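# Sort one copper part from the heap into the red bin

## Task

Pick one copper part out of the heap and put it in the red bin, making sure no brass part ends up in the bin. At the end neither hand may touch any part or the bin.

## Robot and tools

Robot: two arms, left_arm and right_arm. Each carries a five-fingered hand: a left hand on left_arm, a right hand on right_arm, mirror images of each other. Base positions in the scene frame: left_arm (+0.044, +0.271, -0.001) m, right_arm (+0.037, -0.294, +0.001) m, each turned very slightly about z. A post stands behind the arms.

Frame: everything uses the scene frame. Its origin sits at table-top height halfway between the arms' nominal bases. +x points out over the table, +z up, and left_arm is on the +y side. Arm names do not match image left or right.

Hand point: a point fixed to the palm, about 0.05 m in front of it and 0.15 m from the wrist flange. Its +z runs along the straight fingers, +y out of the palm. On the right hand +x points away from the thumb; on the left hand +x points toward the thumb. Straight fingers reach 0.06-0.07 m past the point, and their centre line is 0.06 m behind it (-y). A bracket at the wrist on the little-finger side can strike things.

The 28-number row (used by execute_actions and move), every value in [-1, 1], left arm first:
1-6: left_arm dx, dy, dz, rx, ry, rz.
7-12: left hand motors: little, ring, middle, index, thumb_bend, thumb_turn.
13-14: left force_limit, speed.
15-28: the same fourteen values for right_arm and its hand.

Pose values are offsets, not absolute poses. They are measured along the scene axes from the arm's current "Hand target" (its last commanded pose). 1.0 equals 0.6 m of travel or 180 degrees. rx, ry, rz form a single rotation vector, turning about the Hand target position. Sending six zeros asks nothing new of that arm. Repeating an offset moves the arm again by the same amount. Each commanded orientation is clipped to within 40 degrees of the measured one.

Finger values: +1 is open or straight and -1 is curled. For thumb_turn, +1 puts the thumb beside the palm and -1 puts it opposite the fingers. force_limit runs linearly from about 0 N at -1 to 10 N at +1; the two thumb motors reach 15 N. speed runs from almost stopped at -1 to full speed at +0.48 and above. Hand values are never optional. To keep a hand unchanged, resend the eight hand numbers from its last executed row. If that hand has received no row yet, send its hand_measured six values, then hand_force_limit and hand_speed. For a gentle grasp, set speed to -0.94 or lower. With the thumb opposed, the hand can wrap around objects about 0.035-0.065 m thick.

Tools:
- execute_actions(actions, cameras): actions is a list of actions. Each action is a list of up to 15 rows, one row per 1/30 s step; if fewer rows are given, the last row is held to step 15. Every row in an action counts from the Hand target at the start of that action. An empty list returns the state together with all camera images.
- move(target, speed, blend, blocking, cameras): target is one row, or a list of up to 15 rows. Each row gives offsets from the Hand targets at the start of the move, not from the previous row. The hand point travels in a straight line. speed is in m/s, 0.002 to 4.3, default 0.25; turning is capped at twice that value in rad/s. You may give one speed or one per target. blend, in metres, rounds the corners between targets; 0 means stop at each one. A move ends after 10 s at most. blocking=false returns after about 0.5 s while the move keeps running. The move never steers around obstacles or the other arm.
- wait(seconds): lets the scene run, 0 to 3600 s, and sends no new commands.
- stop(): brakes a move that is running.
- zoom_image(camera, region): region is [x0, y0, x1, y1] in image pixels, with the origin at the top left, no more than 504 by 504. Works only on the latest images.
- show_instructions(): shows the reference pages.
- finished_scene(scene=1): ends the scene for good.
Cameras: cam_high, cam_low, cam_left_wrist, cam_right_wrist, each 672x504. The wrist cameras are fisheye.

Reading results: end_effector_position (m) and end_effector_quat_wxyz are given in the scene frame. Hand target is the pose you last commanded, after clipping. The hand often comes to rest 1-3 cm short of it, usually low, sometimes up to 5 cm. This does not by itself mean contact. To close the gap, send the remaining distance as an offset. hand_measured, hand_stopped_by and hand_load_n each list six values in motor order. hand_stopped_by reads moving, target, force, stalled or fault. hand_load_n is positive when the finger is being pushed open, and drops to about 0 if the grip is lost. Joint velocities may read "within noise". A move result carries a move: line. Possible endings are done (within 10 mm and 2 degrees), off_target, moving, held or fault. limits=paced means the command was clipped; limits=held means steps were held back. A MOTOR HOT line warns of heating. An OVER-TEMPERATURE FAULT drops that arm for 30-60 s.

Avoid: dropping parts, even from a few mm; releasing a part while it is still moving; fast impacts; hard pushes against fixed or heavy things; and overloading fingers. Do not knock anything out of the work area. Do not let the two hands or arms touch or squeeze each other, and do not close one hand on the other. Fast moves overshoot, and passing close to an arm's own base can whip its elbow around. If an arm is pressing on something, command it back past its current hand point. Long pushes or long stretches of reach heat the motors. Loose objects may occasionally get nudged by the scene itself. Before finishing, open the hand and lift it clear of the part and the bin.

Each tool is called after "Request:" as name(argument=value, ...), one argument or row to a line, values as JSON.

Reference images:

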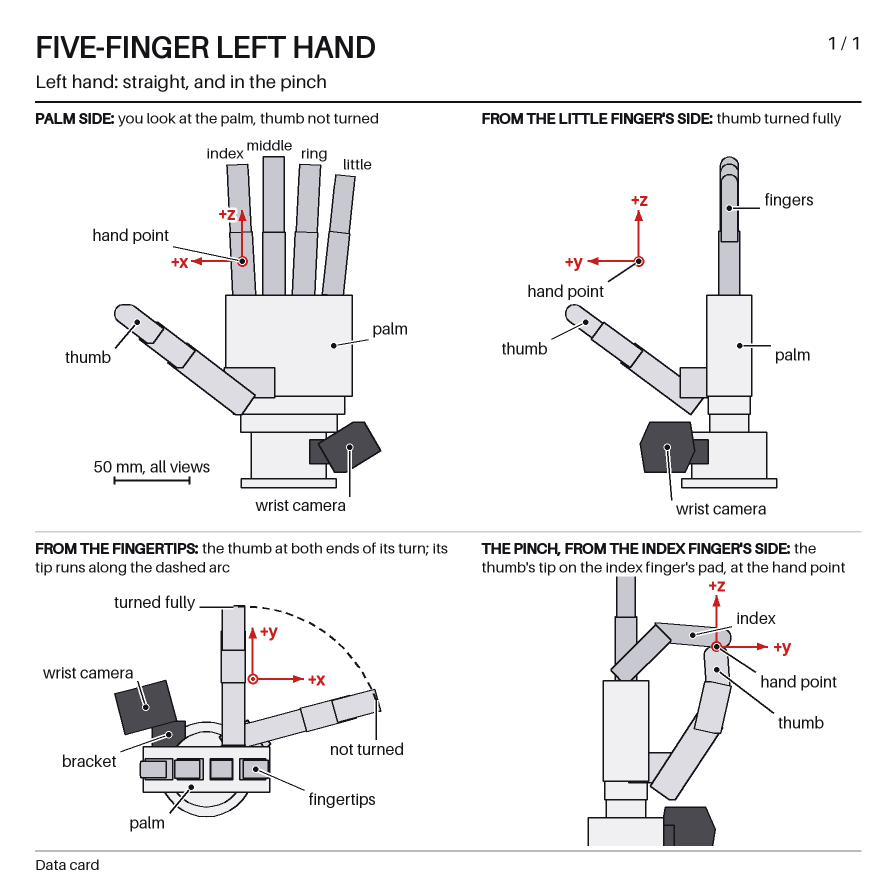

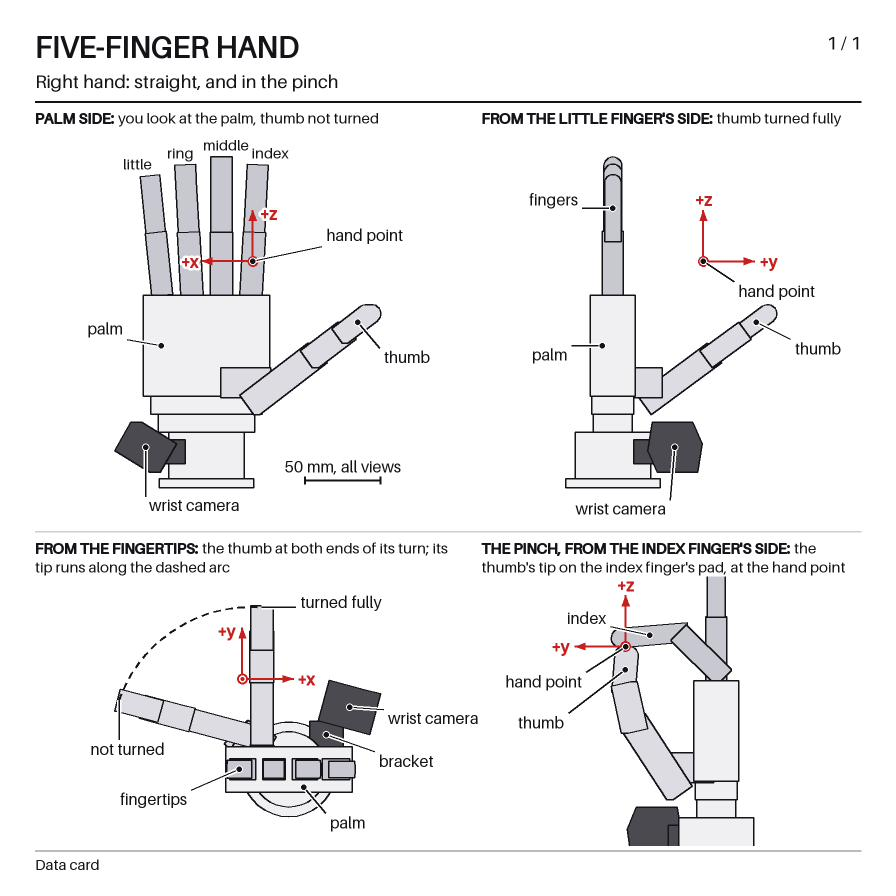

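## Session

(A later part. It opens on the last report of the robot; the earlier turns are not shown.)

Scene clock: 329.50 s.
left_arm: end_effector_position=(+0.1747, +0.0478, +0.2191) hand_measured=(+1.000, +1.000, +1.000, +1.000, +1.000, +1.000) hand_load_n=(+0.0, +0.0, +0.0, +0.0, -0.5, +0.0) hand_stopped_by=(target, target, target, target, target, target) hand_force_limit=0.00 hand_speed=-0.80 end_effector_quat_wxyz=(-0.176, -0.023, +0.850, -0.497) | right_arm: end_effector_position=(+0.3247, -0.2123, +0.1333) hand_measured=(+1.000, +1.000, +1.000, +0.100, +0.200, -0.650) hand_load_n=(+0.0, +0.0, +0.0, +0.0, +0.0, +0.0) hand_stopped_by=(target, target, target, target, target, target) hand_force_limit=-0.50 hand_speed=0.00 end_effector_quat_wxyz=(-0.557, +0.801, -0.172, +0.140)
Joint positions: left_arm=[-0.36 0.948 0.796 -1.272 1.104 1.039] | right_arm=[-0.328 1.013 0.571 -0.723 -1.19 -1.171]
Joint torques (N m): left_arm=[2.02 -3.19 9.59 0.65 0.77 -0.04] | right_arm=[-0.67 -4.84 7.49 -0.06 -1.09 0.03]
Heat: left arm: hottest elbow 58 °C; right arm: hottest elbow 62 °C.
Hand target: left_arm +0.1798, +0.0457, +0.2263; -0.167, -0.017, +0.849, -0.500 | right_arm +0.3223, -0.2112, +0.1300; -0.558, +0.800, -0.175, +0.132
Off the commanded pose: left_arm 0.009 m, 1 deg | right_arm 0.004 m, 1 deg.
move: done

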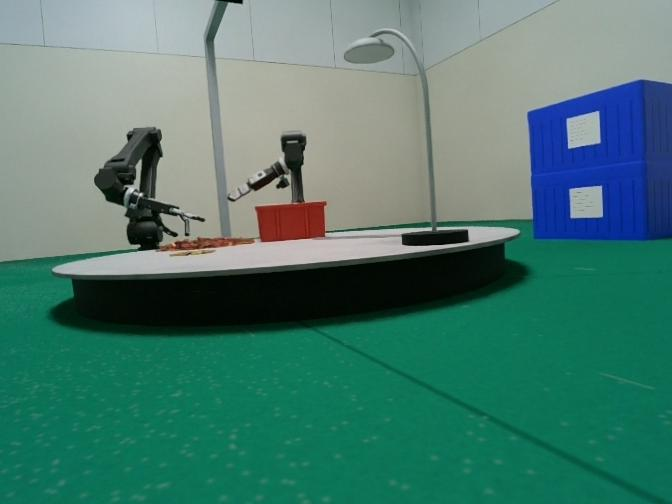

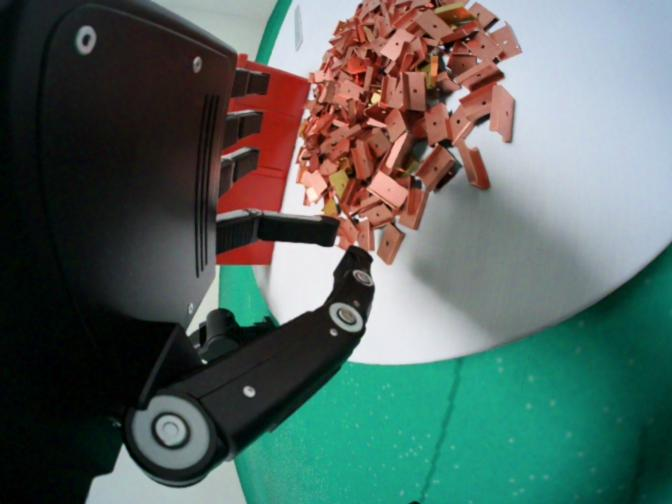

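Request:
move(
  target=[0,0,0,0,0,0,1,1,1,1,1,1,0,-0.8,-0.0033,-0.0067,-0.022,0,0,0,1,1,1,0.1,0.2,-0.65,-0.5,0],
  speed=0.05,
  cameras=["cam_low","cam_right_wrist"],
)

Request:
zoom_image(
  camera="cam_right_wrist",
  region=[300, 170, 440, 310],
)

Request:
zoom_image(
  camera="cam_low",
  region=[140, 190, 240, 270],
)

Scene clock: 352.77 s.
left_arm: end_effector_position=(+0.1747, +0.0478, +0.2191) hand_measured=(+1.000, +1.000, +1.000, +1.000, +1.000, +1.000) hand_load_n=(+0.0, +0.0, +0.0, +0.0, +0.0, -0.5) hand_stopped_by=(target, target, target, target, target, target) hand_force_limit=0.00 hand_speed=-0.80 end_effector_quat_wxyz=(-0.176, -0.023, +0.850, -0.497) | right_arm: end_effector_position=(+0.3211, -0.2115, +0.1203) hand_measured=(+1.000, +1.000, +1.000, +0.100, +0.200, -0.650) hand_load_n=(+0.0, +0.0, +0.0, +0.0, +0.5, +0.0) hand_stopped_by=(target, target, target, target, target, target) hand_force_limit=-0.50 hand_speed=0.00 end_effector_quat_wxyz=(-0.558, +0.802, -0.167, +0.133)
Joint positions: left_arm=[-0.36 0.948 0.796 -1.272 1.104 1.039] | right_arm=[-0.329 1.043 0.555 -0.723 -1.197 -1.215]
Joint torques (N m): left_arm=[2.14 -3.19 9.59 0.66 0.78 -0.04] | right_arm=[-1.9 -5.3 7.13 0.12 -1.1 0.01]
Heat: left arm: hottest elbow 59 °C; right arm: hottest elbow 57 °C.
Hand target: left_arm +0.1798, +0.0457, +0.2263; -0.167, -0.017, +0.849, -0.500 | right_arm +0.3204, -0.2152, +0.1169; -0.558, +0.800, -0.175, +0.132
Off the commanded pose: left_arm 0.009 m, 1 deg | right_arm 0.005 m, 1 deg.
move: done

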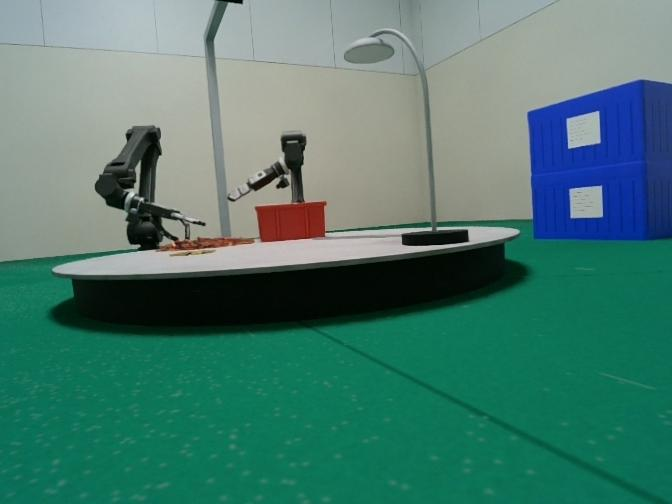

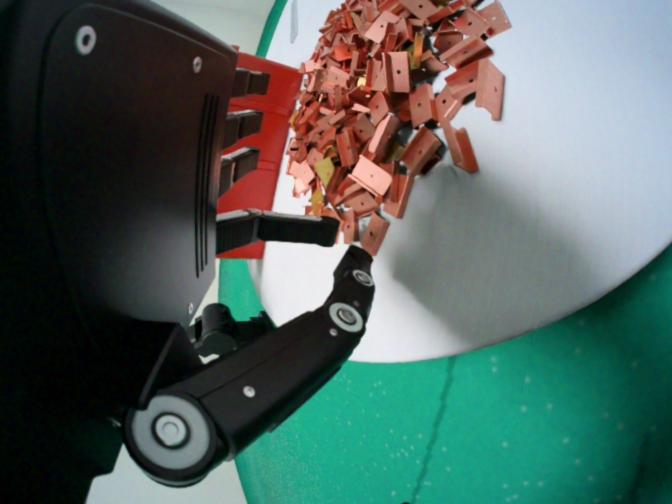

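Scaled by 3.600 from the camera's image (finer frame: 960x720).

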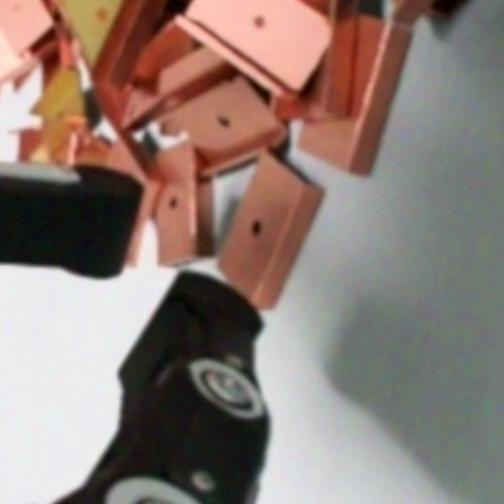

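Scaled by 5.040.

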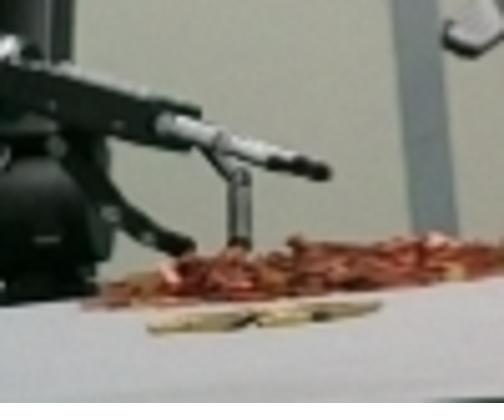

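Request:
move(
  target=[0,0,0,0,0,0,1,1,1,1,1,1,0,-0.8,0.0027,-0.011,-0.0122,0,0,0,1,1,1,0.1,0.2,-0.65,-0.5,0],
  speed=0.05,
  cameras=["cam_low","cam_right_wrist"],
)

Request:
zoom_image(
  camera="cam_right_wrist",
  region=[300, 170, 440, 310],
)

Request:
zoom_image(
  camera="cam_low",
  region=[140, 190, 240, 270],
)

Scene clock: 369.93 s.
left_arm: end_effector_position=(+0.1747, +0.0478, +0.2191) hand_measured=(+1.000, +1.000, +1.000, +1.000, +1.000, +1.000) hand_load_n=(+0.0, +0.0, +0.0, +0.0, +0.0, -0.5) hand_stopped_by=(target, target, target, target, target, target) hand_force_limit=0.00 hand_speed=-0.80 end_effector_quat_wxyz=(-0.176, -0.023, +0.850, -0.497) | right_arm: end_effector_position=(+0.3223, -0.2184, +0.1110) hand_measured=(+1.000, +1.000, +1.000, +0.100, +0.200, -0.650) hand_load_n=(+0.0, +0.0, +0.0, +0.0, +0.0, +0.0) hand_stopped_by=(target, target, target, target, target, target) hand_force_limit=-0.50 hand_speed=0.00 end_effector_quat_wxyz=(-0.558, +0.802, -0.168, +0.134)
Joint positions: left_arm=[-0.36 0.948 0.796 -1.272 1.104 1.039] | right_arm=[-0.353 1.081 0.555 -0.74 -1.203 -1.274]
Joint torques (N m): left_arm=[2.14 -3.31 9.59 0.65 0.77 -0.04] | right_arm=[-1.55 -5.6 7.31 -0.2 -1.13 0.02]
Heat: left arm: hottest elbow 59 °C; right arm: hottest elbow 55 °C.
Hand target: left_arm +0.1798, +0.0457, +0.2263; -0.167, -0.017, +0.849, -0.500 | right_arm +0.3220, -0.2218, +0.1095; -0.558, +0.800, -0.175, +0.132
Off the commanded pose: left_arm 0.009 m, 1 deg | right_arm 0.004 m, 1 deg.
move: done

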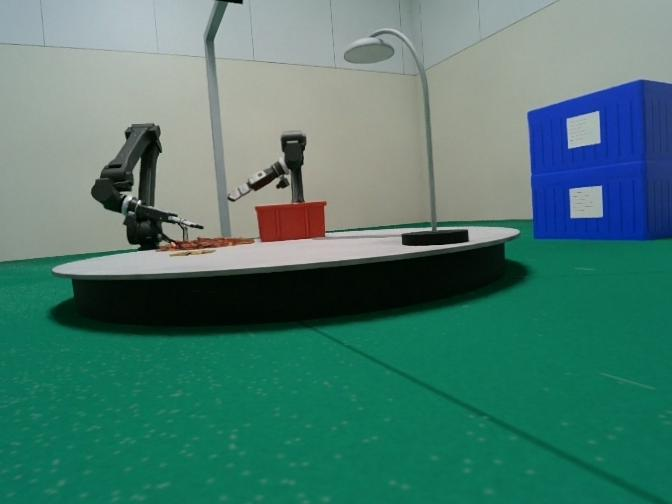

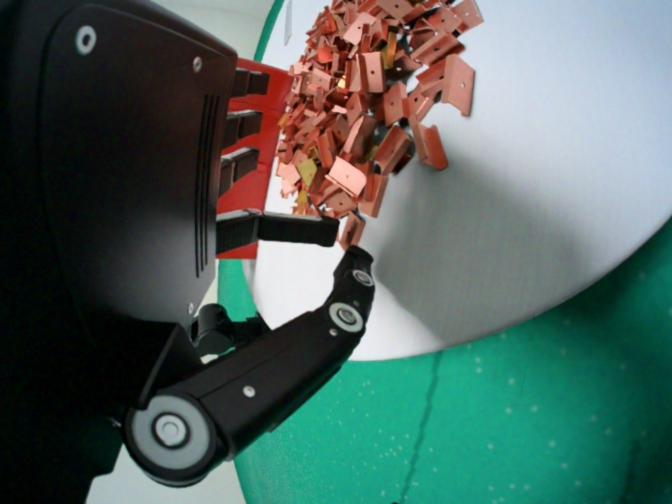

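Scaled by 3.600 from the camera's image (finer frame: 960x720).

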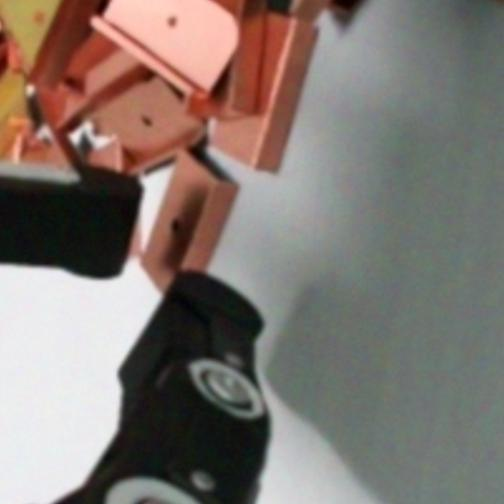

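Scaled by 5.040.

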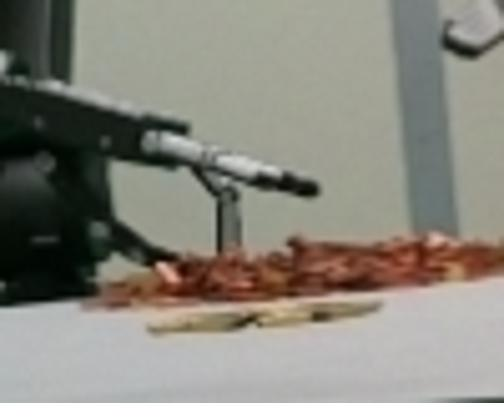

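Request:
move(
  target=[0,0,0,0,0,0,1,1,1,1,1,1,0,-0.8,0.009,-0.003,0.0,0,0,0,1,1,1,0.1,0.2,-0.65,-0.5,0],
  speed=0.05,
  cameras=["cam_low","cam_right_wrist"],
)

Request:
zoom_image(
  camera="cam_right_wrist",
  region=[300, 170, 440, 310],
)

Scene clock: 378.00 s.
left_arm: end_effector_position=(+0.1747, +0.0478, +0.2191) hand_measured=(+1.000, +1.000, +1.000, +1.000, +1.000, +1.000) hand_load_n=(+0.0, +0.0, +0.0, +0.0, +0.0, -0.5) hand_stopped_by=(target, target, target, target, target, target) hand_force_limit=0.00 hand_speed=-0.80 end_effector_quat_wxyz=(-0.176, -0.023, +0.850, -0.497) | right_arm: end_effector_position=(+0.3219, -0.2183, +0.1072) hand_measured=(+1.000, +1.000, +1.000, +0.100, +0.200, -0.650) hand_load_n=(+0.0, +0.0, -0.5, +0.0, +0.0, +0.0) hand_stopped_by=(target, target, target, target, target, target) hand_force_limit=-0.50 hand_speed=0.00 end_effector_quat_wxyz=(-0.558, +0.801, -0.172, +0.127)
Joint positions: left_arm=[-0.36 0.948 0.796 -1.272 1.104 1.039] | right_arm=[-0.353 1.098 0.555 -0.74 -1.204 -1.275]
Joint torques (N m): left_arm=[2.08 -3.14 9.58 0.65 0.77 -0.04] | right_arm=[-1.55 -5.71 8.05 0.02 -1.11 0.02]
Heat: left arm: hottest elbow 59 °C; right arm: hottest elbow 55 °C.
Hand target: left_arm +0.1798, +0.0457, +0.2263; -0.167, -0.017, +0.849, -0.500 | right_arm +0.3274, -0.2236, +0.1096; -0.558, +0.800, -0.175, +0.132
Off the commanded pose: left_arm 0.009 m, 1 deg | right_arm 0.008 m, 1 deg.
move: done

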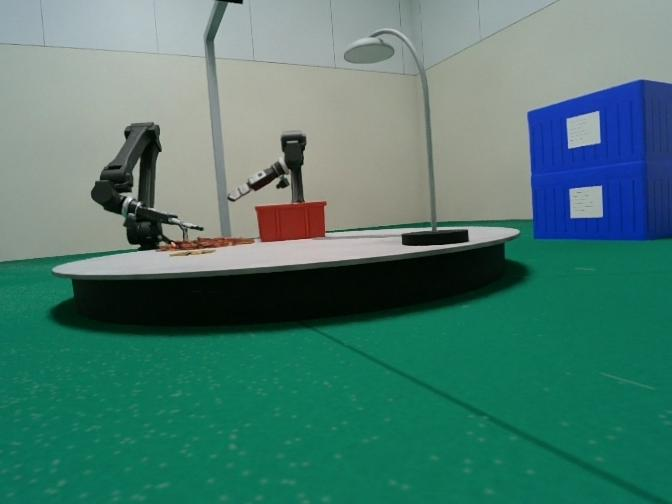

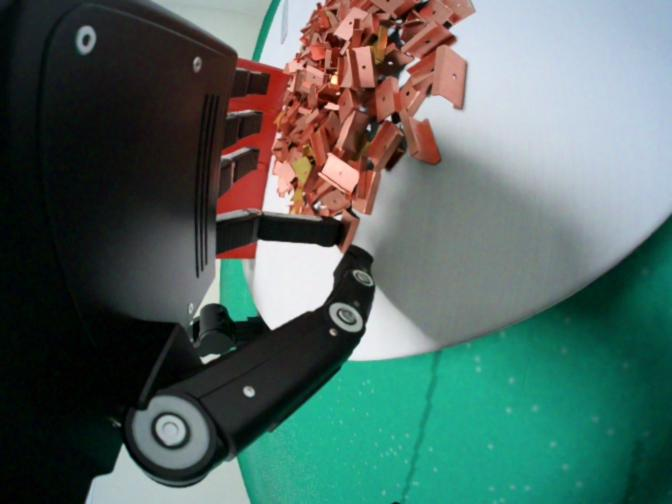

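Scaled by 3.600 from the camera's image (finer frame: 960x720).

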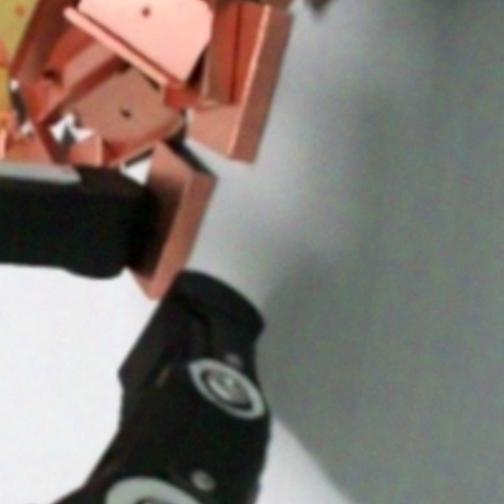

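Request:
move(
  target=[0,0,0,0,0,0,1,1,1,1,1,1,0,-0.8,-0.0037,0.0205,0.006,0,0,0,1,1,1,0.1,0.2,-0.65,-0.5,0],
  speed=0.05,
  cameras=["cam_low","cam_right_wrist"],
)

Request:
zoom_image(
  camera="cam_right_wrist",
  region=[300, 170, 440, 310],
)

Scene clock: 413.13 s.
left_arm: end_effector_position=(+0.1747, +0.0478, +0.2191) hand_measured=(+1.000, +1.000, +1.000, +1.000, +1.000, +1.000) hand_load_n=(+0.0, -0.5, +0.0, +0.0, +0.0, +0.0) hand_stopped_by=(target, target, target, target, target, target) hand_force_limit=0.00 hand_speed=-0.80 end_effector_quat_wxyz=(-0.176, -0.023, +0.850, -0.497) | right_arm: end_effector_position=(+0.3260, -0.2152, +0.1135) hand_measured=(+1.000, +1.000, +1.000, +0.100, +0.200, -0.650) hand_load_n=(+0.0, +0.0, +0.0, +0.0, +0.5, +0.0) hand_stopped_by=(target, target, target, target, target, target) hand_force_limit=-0.50 hand_speed=0.00 end_effector_quat_wxyz=(-0.558, +0.799, -0.181, +0.131)
Joint positions: left_arm=[-0.36 0.948 0.796 -1.272 1.104 1.039] | right_arm=[-0.339 1.072 0.55 -0.68 -1.195 -1.184]
Joint torques (N m): left_arm=[2.14 -3.19 9.59 0.64 0.77 -0.04] | right_arm=[0.32 -7 6.8 0.87 -0.87 0.14]
Heat: left arm: hottest elbow 60 °C; right arm: hottest elbow 54 °C.
Hand target: left_arm +0.1798, +0.0457, +0.2263; -0.167, -0.017, +0.849, -0.500 | right_arm +0.3252, -0.2113, +0.1132; -0.558, +0.800, -0.175, +0.132
Off the commanded pose: left_arm 0.009 m, 1 deg | right_arm 0.004 m, 1 deg.
move: done

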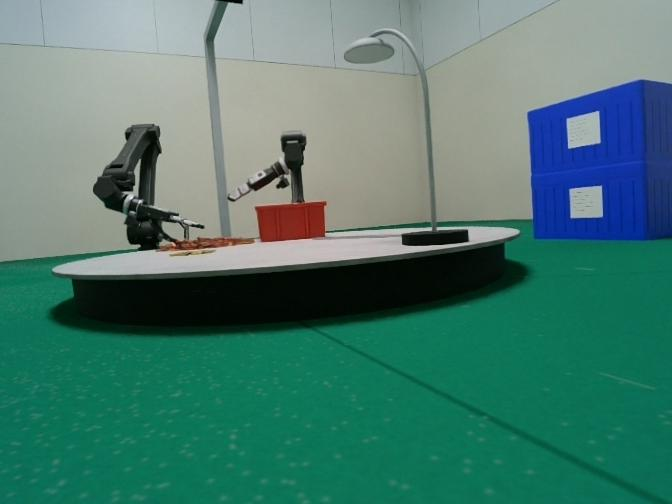

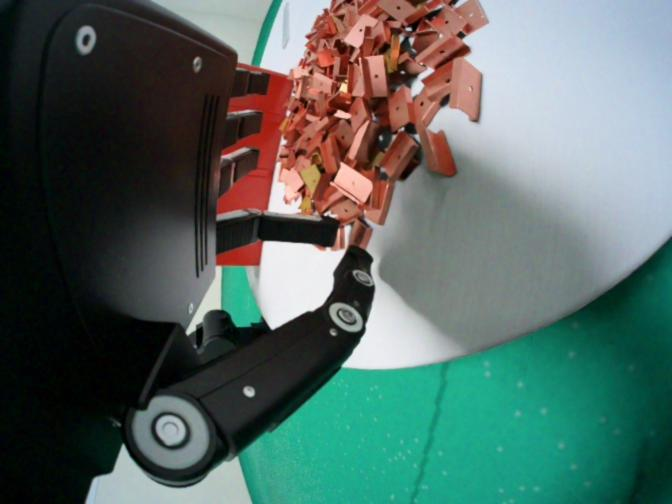

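Scaled by 3.600 from the camera's image (finer frame: 960x720).

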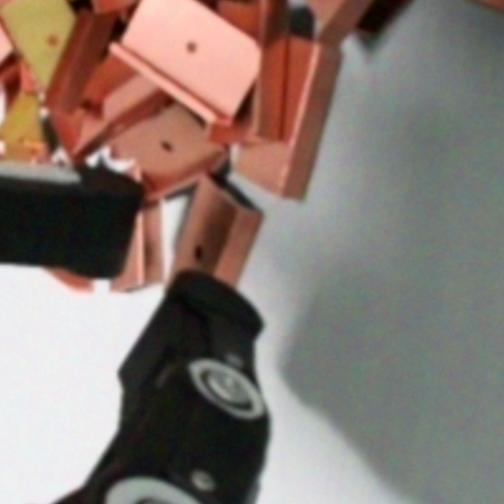

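Request:
move(
  target=[0,0,0,0,0,0,1,1,1,1,1,1,0,-0.8,0.002,0.019,0.0,0,0,0,1,1,1,0.1,0.2,-0.65,-0.5,0],
  speed=0.05,
  cameras=["cam_low","cam_right_wrist"],
)

Request:
zoom_image(
  camera="cam_right_wrist",
  region=[300, 170, 440, 310],
)

Scene clock: 423.97 s.
left_arm: end_effector_position=(+0.1747, +0.0478, +0.2191) hand_measured=(+1.000, +1.000, +1.000, +1.000, +1.000, +1.000) hand_load_n=(+0.0, +0.0, +0.0, +0.0, +0.0, +0.0) hand_stopped_by=(target, target, target, target, target, target) hand_force_limit=0.00 hand_speed=-0.80 end_effector_quat_wxyz=(-0.176, -0.023, +0.850, -0.497) | right_arm: end_effector_position=(+0.3273, -0.2033, +0.1130) hand_measured=(+1.000, +1.000, +1.000, +0.100, +0.200, -0.650) hand_load_n=(+0.0, +0.0, -0.5, +0.5, +0.0, +0.0) hand_stopped_by=(target, target, target, target, target, target) hand_force_limit=-0.50 hand_speed=0.00 end_effector_quat_wxyz=(-0.558, +0.799, -0.181, +0.129)
Joint positions: left_arm=[-0.36 0.948 0.796 -1.272 1.104 1.039] | right_arm=[-0.292 1.051 0.527 -0.583 -1.177 -1.078]
Joint torques (N m): left_arm=[2.2 -3.19 9.58 0.65 0.77 -0.04] | right_arm=[0.26 -7.12 6.84 1.01 -0.83 0.15]
Heat: left arm: hottest elbow 60 °C; right arm: hottest elbow 54 °C.
Hand target: left_arm +0.1798, +0.0457, +0.2263; -0.167, -0.017, +0.849, -0.500 | right_arm +0.3263, -0.1999, +0.1132; -0.558, +0.800, -0.175, +0.132
Off the commanded pose: left_arm 0.009 m, 1 deg | right_arm 0.004 m, 1 deg.
move: done

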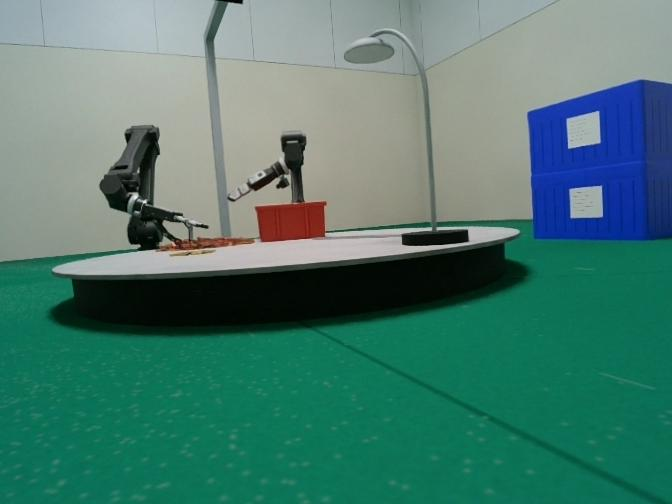

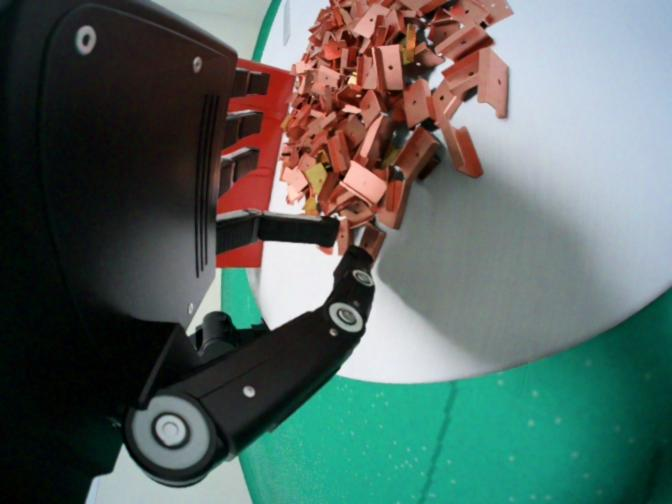

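Scaled by 3.600 from the camera's image (finer frame: 960x720).

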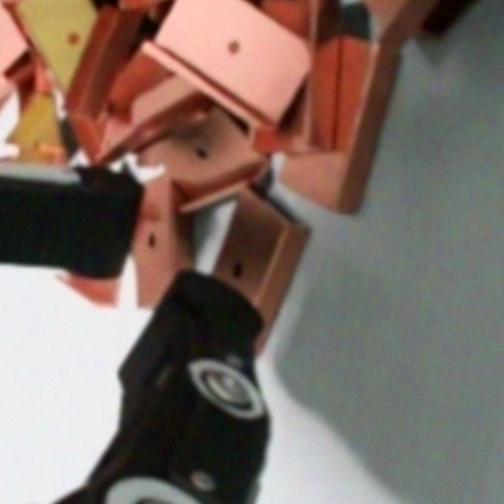

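Request:
move(
  target=[0,0,0,0,0,0,1,1,1,1,1,1,0,-0.8,0.0,-0.001,-0.0105,0,0,0,1,1,1,0.1,0.2,-0.65,-0.5,0],
  speed=0.05,
  cameras=["cam_low","cam_right_wrist"],
)

Request:
zoom_image(
  camera="cam_right_wrist",
  region=[300, 170, 440, 310],
)

Scene clock: 442.37 s.
left_arm: end_effector_position=(+0.1747, +0.0478, +0.2191) hand_measured=(+1.000, +1.000, +1.000, +1.000, +1.000, +1.000) hand_load_n=(+0.0, +0.0, -0.5, +0.0, +0.0, -0.5) hand_stopped_by=(target, target, target, target, target, target) hand_force_limit=0.00 hand_speed=-0.80 end_effector_quat_wxyz=(-0.176, -0.023, +0.850, -0.497) | right_arm: end_effector_position=(+0.3264, -0.2030, +0.1093) hand_measured=(+1.000, +1.000, +1.000, +0.100, +0.200, -0.650) hand_load_n=(+0.0, +0.0, -0.5, +0.0, +0.0, +0.0) hand_stopped_by=(target, target, target, target, target, target) hand_force_limit=-0.50 hand_speed=0.00 end_effector_quat_wxyz=(-0.558, +0.799, -0.179, +0.132)
Joint positions: left_arm=[-0.36 0.948 0.796 -1.272 1.104 1.039] | right_arm=[-0.292 1.051 0.515 -0.563 -1.177 -1.078]
Joint torques (N m): left_arm=[2.14 -3.19 9.59 0.68 0.77 -0.04] | right_arm=[0.03 -5.89 6.93 1.05 -0.87 0.12]
Heat: left arm: hottest elbow 60 °C; right arm: hottest elbow 53 °C.
Hand target: left_arm +0.1798, +0.0457, +0.2263; -0.167, -0.017, +0.849, -0.500 | right_arm +0.3263, -0.2004, +0.1068; -0.558, +0.800, -0.175, +0.132
Off the commanded pose: left_arm 0.009 m, 1 deg | right_arm 0.004 m, 1 deg.
move: done

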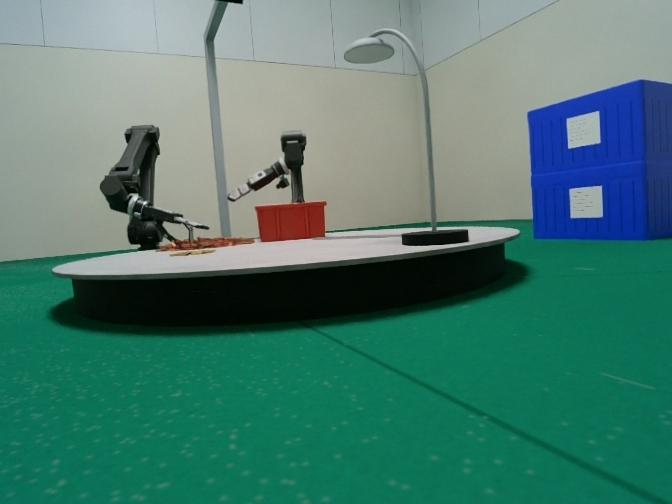

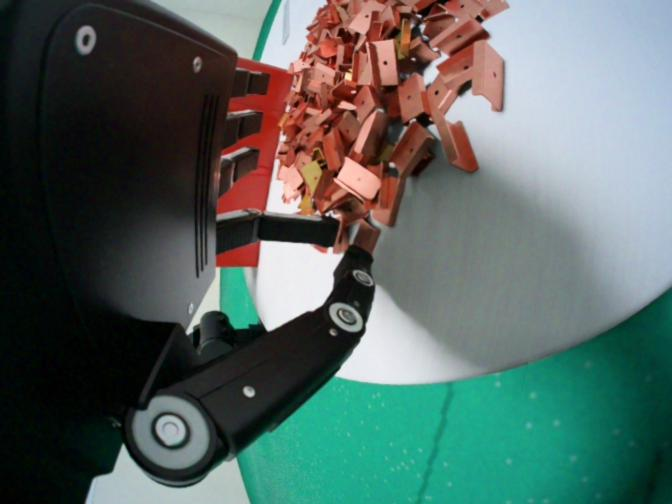

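Scaled by 3.600 from the camera's image (finer frame: 960x720).

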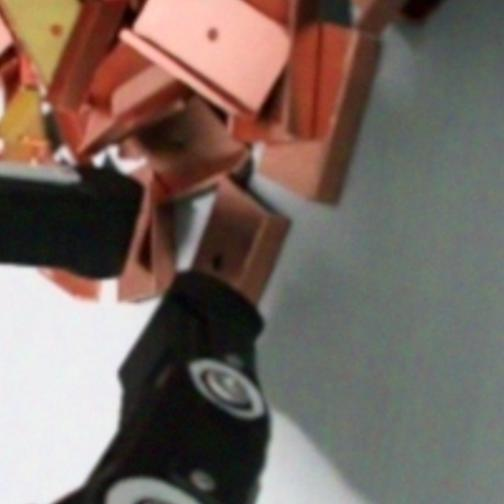

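Request:
move(
  target=[0,0,0,0,0,0,1,1,1,1,1,1,0,-0.8,0.0,-0.001,-0.0095,0,0,0,1,1,1,0.1,0.2,-0.65,-0.5,0],
  speed=0.05,
  cameras=["cam_low","cam_right_wrist"],
)

Request:
zoom_image(
  camera="cam_right_wrist",
  region=[300, 170, 440, 310],
)

Request:
zoom_image(
  camera="cam_low",
  region=[140, 190, 240, 270],
)

Scene clock: 449.73 s.
left_arm: end_effector_position=(+0.1747, +0.0478, +0.2191) hand_measured=(+1.000, +1.000, +1.000, +1.000, +1.000, +1.000) hand_load_n=(+0.0, +0.0, +0.0, +0.0, +0.0, +0.0) hand_stopped_by=(target, target, target, target, target, target) hand_force_limit=0.00 hand_speed=-0.80 end_effector_quat_wxyz=(-0.176, -0.023, +0.850, -0.497) | right_arm: end_effector_position=(+0.3270, -0.2030, +0.1073) hand_measured=(+1.000, +1.000, +1.000, +0.100, +0.200, -0.650) hand_load_n=(+0.0, +0.0, +0.0, -0.5, +0.0, +0.0) hand_stopped_by=(target, target, target, target, target, target) hand_force_limit=-0.50 hand_speed=0.00 end_effector_quat_wxyz=(-0.558, +0.799, -0.177, +0.135)
Joint positions: left_arm=[-0.36 0.948 0.796 -1.272 1.104 1.039] | right_arm=[-0.292 1.053 0.509 -0.547 -1.178 -1.078]
Joint torques (N m): left_arm=[2.08 -3.19 9.59 0.65 0.77 -0.04] | right_arm=[-0.15 -4.84 6.69 1.06 -0.87 0.06]
Heat: left arm: hottest elbow 60 °C; right arm: hottest elbow 53 °C.
Hand target: left_arm +0.1798, +0.0457, +0.2263; -0.167, -0.017, +0.849, -0.500 | right_arm +0.3263, -0.2010, +0.1012; -0.558, +0.800, -0.175, +0.132
Off the commanded pose: left_arm 0.009 m, 1 deg | right_arm 0.007 m, 0 deg.
move: done

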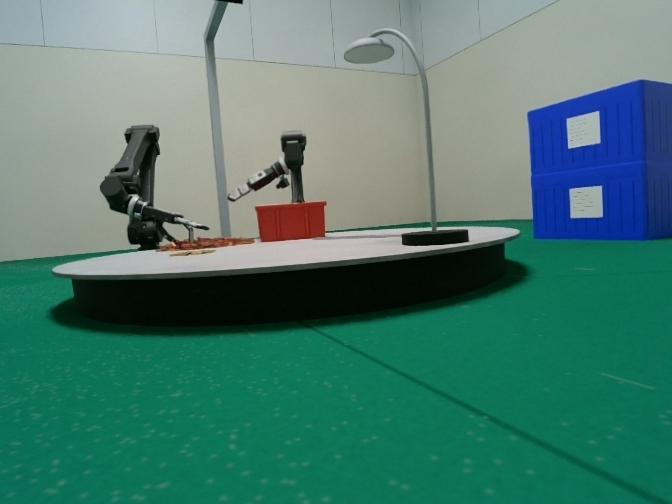

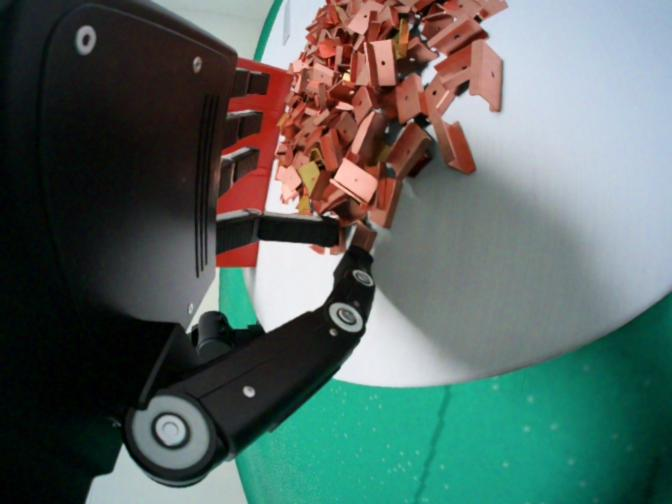

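Scaled by 3.600 from the camera's image (finer frame: 960x720).

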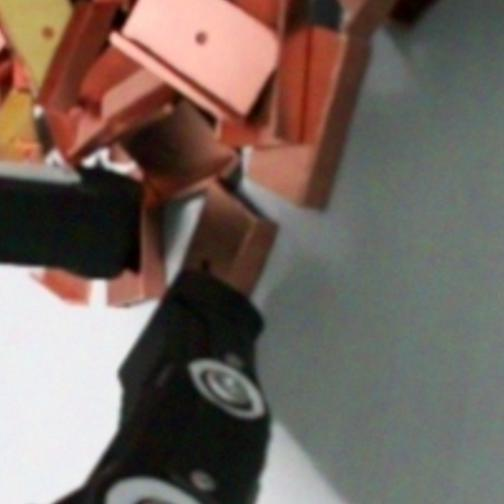

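Scaled by 5.040.

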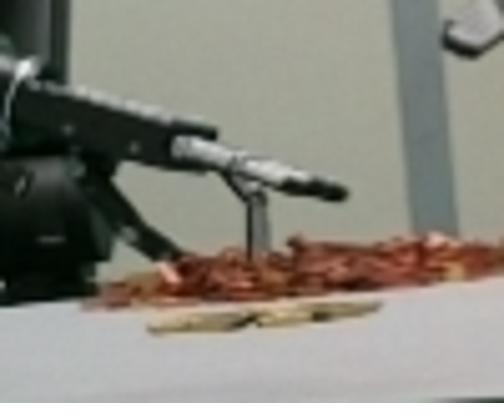

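Request:
move(
  target=[0,0,0,0,0,0,1,1,1,1,1,1,0,-0.8,0.0,-0.001,-0.0085,0,0,0,1,1,1,0.1,0.2,-0.65,-0.5,0],
  speed=0.05,
  cameras=["cam_low","cam_right_wrist"],
)

Request:
zoom_image(
  camera="cam_right_wrist",
  region=[300, 170, 440, 310],
)

Request:
zoom_image(
  camera="cam_low",
  region=[140, 190, 240, 270],
)

Scene clock: 465.80 s.
left_arm: end_effector_position=(+0.1747, +0.0478, +0.2191) hand_measured=(+1.000, +1.000, +1.000, +1.000, +1.000, +1.000) hand_load_n=(+0.0, +0.0, +0.0, +0.0, +0.0, +0.0) hand_stopped_by=(target, target, target, target, target, target) hand_force_limit=0.00 hand_speed=-0.80 end_effector_quat_wxyz=(-0.176, -0.023, +0.850, -0.497) | right_arm: end_effector_position=(+0.3278, -0.2023, +0.1064) hand_measured=(+1.000, +1.000, +1.000, +0.100, +0.200, -0.650) hand_load_n=(+0.0, +0.0, +0.0, -0.5, +0.0, +0.0) hand_stopped_by=(target, target, target, target, target, target) hand_force_limit=-0.50 hand_speed=0.00 end_effector_quat_wxyz=(-0.562, +0.797, -0.174, +0.135)
Joint positions: left_arm=[-0.36 0.948 0.796 -1.272 1.104 1.039] | right_arm=[-0.292 1.061 0.507 -0.535 -1.187 -1.078]
Joint torques (N m): left_arm=[2.14 -3.25 9.58 0.65 0.77 -0.04] | right_arm=[-0.44 -4.48 6.32 1.14 -0.53 0.01]
Heat: left arm: hottest elbow 60 °C; right arm: hottest elbow 53 °C.
Hand target: left_arm +0.1798, +0.0457, +0.2263; -0.167, -0.017, +0.849, -0.500 | right_arm +0.3263, -0.2016, +0.0960; -0.558, +0.800, -0.175, +0.132
Off the commanded pose: left_arm 0.009 m, 1 deg | right_arm 0.010 m, 1 deg.
move: done

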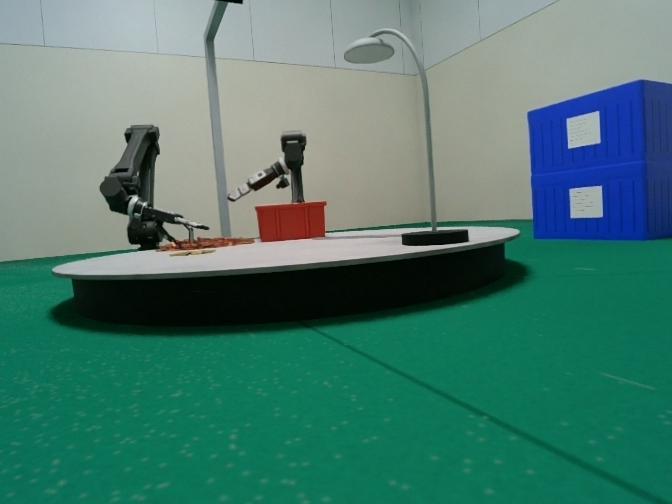

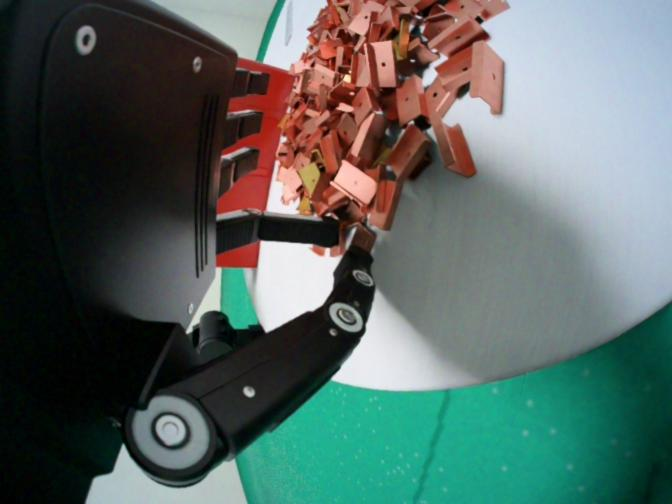

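Scaled by 3.600 from the camera's image (finer frame: 960x720).

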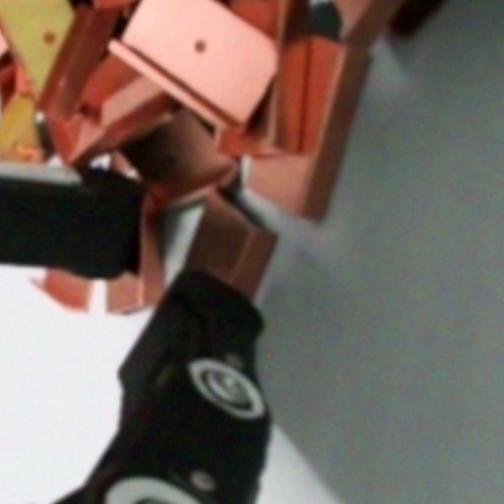

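Scaled by 5.040.

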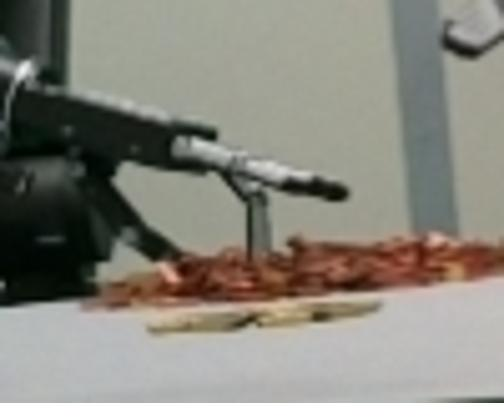

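Request:
execute_actions(
  actions=[
    [[0,0,0,0,0,0,1,1,1,1,1,1,0,-0.8,0,0,0,0,0,0,1,1,1,0.1,0.2,-0.65,-0.5,0]],
  ],
  cameras=["cam_right_wrist"],
)

Request:
zoom_image(
  camera="cam_right_wrist",
  region=[300, 170, 440, 310],
)

Scene clock: 474.27 s.
left_arm: end_effector_position=(+0.1747, +0.0478, +0.2191) hand_measured=(+1.000, +1.000, +1.000, +1.000, +1.000, +1.000) hand_load_n=(+0.0, +0.0, -0.5, +0.0, +0.0, +0.0) hand_stopped_by=(target, target, target, target, target, target) hand_force_limit=0.00 hand_speed=-0.80 end_effector_quat_wxyz=(-0.176, -0.023, +0.850, -0.497) | right_arm: end_effector_position=(+0.3278, -0.2023, +0.1064) hand_measured=(+1.000, +1.000, +1.000, +0.100, +0.200, -0.650) hand_load_n=(+0.0, +0.0, +0.0, -0.5, +0.0, +0.0) hand_stopped_by=(target, target, target, target, target, target) hand_force_limit=-0.50 hand_speed=0.00 end_effector_quat_wxyz=(-0.562, +0.797, -0.174, +0.135)
Joint positions: left_arm=[-0.36 0.948 0.796 -1.272 1.104 1.039] | right_arm=[-0.292 1.061 0.507 -0.535 -1.187 -1.078]
Joint torques (N m): left_arm=[2.14 -3.25 9.58 0.65 0.77 -0.04] | right_arm=[-0.44 -4.66 6.34 1.13 -0.53 0]
Heat: left arm: hottest elbow 60 °C; right arm: hottest elbow 54 °C.
Hand target: left_arm +0.1798, +0.0457, +0.2263; -0.167, -0.017, +0.849, -0.500 | right_arm +0.3263, -0.2016, +0.0960; -0.558, +0.800, -0.175, +0.132
Off the commanded pose: left_arm 0.009 m, 1 deg | right_arm 0.011 m, 1 deg.
Step readings (end_effector_position of left_arm | right_arm):
0: (+0.1747, +0.0478, +0.2191) | (+0.3278, -0.2023, +0.1064)
1: (+0.1747, +0.0478, +0.2191) | (+0.3278, -0.2023, +0.1064)
2: (+0.1747, +0.0478, +0.2191) | (+0.3278, -0.2023, +0.1064)
4: (+0.1747, +0.0478, +0.2191) | (+0.3278, -0.2023, +0.1064)
8: (+0.1747, +0.0478, +0.2191) | (+0.3278, -0.2023, +0.1064)
15: (+0.1747, +0.0478, +0.2191) | (+0.3278, -0.2023, +0.1064)

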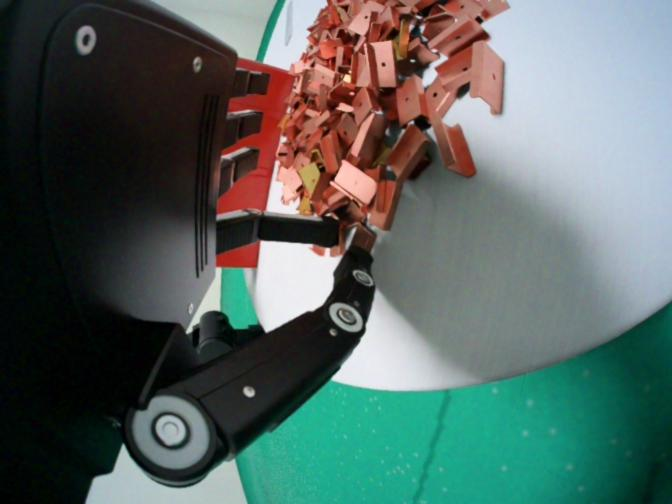

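Scaled by 3.600 from the camera's image (finer frame: 960x720).

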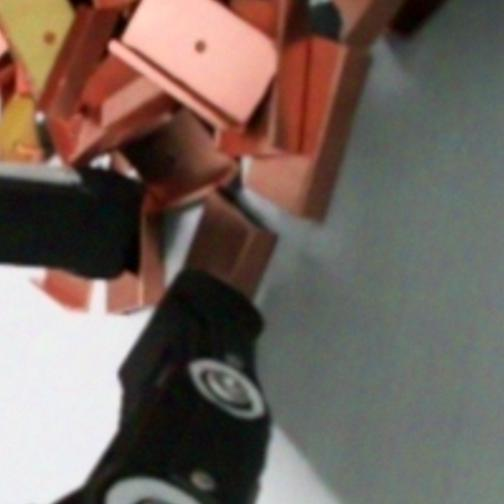

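Request:
move(
  target=[0,0,0,0,0,0,1,1,1,1,1,1,0,-0.8,0.0,0.0,0.018,0,0,0,1,1,1,0.1,0.2,-0.65,-0.6,-0.9],
  speed=0.05,
  cameras=["cam_right_wrist"],
)

Request:
zoom_image(
  camera="cam_right_wrist",
  region=[300, 170, 440, 310],
)

Scene clock: 490.30 s.
left_arm: end_effector_position=(+0.1747, +0.0478, +0.2191) hand_measured=(+1.000, +1.000, +1.000, +1.000, +1.000, +1.000) hand_load_n=(+0.0, +0.0, +0.0, +0.0, +0.0, -0.5) hand_stopped_by=(target, target, target, target, target, target) hand_force_limit=0.00 hand_speed=-0.80 end_effector_quat_wxyz=(-0.176, -0.023, +0.850, -0.497) | right_arm: end_effector_position=(+0.3271, -0.2021, +0.1064) hand_measured=(+1.000, +1.000, +1.000, +0.100, +0.200, -0.650) hand_load_n=(+0.0, +0.0, +0.0, +0.0, +0.0, +0.0) hand_stopped_by=(target, target, target, target, target, target) hand_force_limit=-0.60 hand_speed=-0.90 end_effector_quat_wxyz=(-0.562, +0.797, -0.175, +0.134)
Joint positions: left_arm=[-0.36 0.948 0.796 -1.272 1.104 1.039] | right_arm=[-0.292 1.06 0.507 -0.539 -1.187 -1.078]
Joint torques (N m): left_arm=[2.08 -3.19 9.58 0.66 0.78 -0.04] | right_arm=[-0.26 -6.48 7.54 -0.14 -0.52 0.04]
Heat: left arm: hottest elbow 60 °C; right arm: hottest elbow 55 °C.
Hand target: left_arm +0.1798, +0.0457, +0.2263; -0.167, -0.017, +0.849, -0.500 | right_arm +0.3263, -0.2016, +0.1068; -0.558, +0.800, -0.175, +0.131
Off the commanded pose: left_arm 0.009 m, 1 deg | right_arm 0.001 m, 1 deg.
move: done

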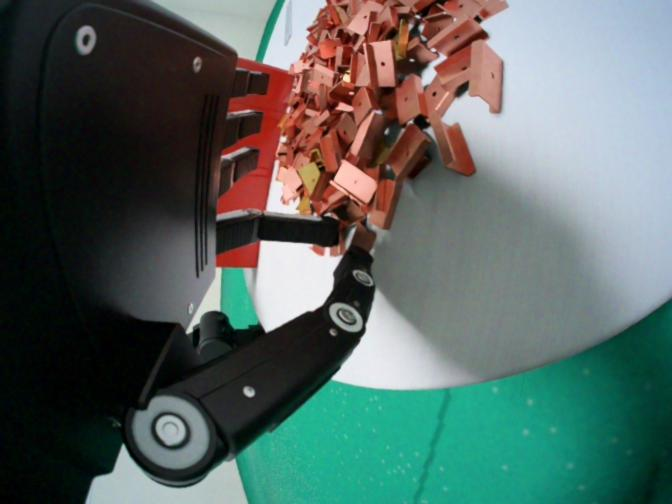

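Scaled by 3.600 from the camera's image (finer frame: 960x720).

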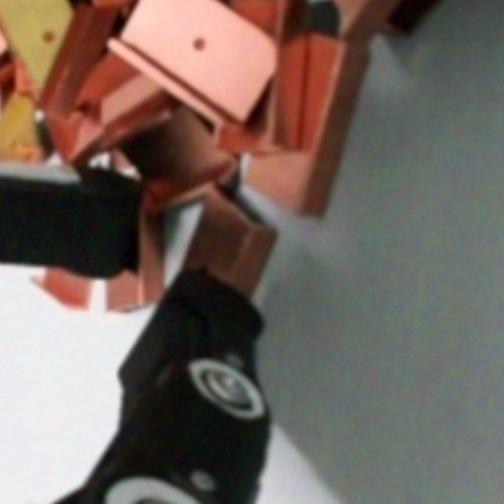

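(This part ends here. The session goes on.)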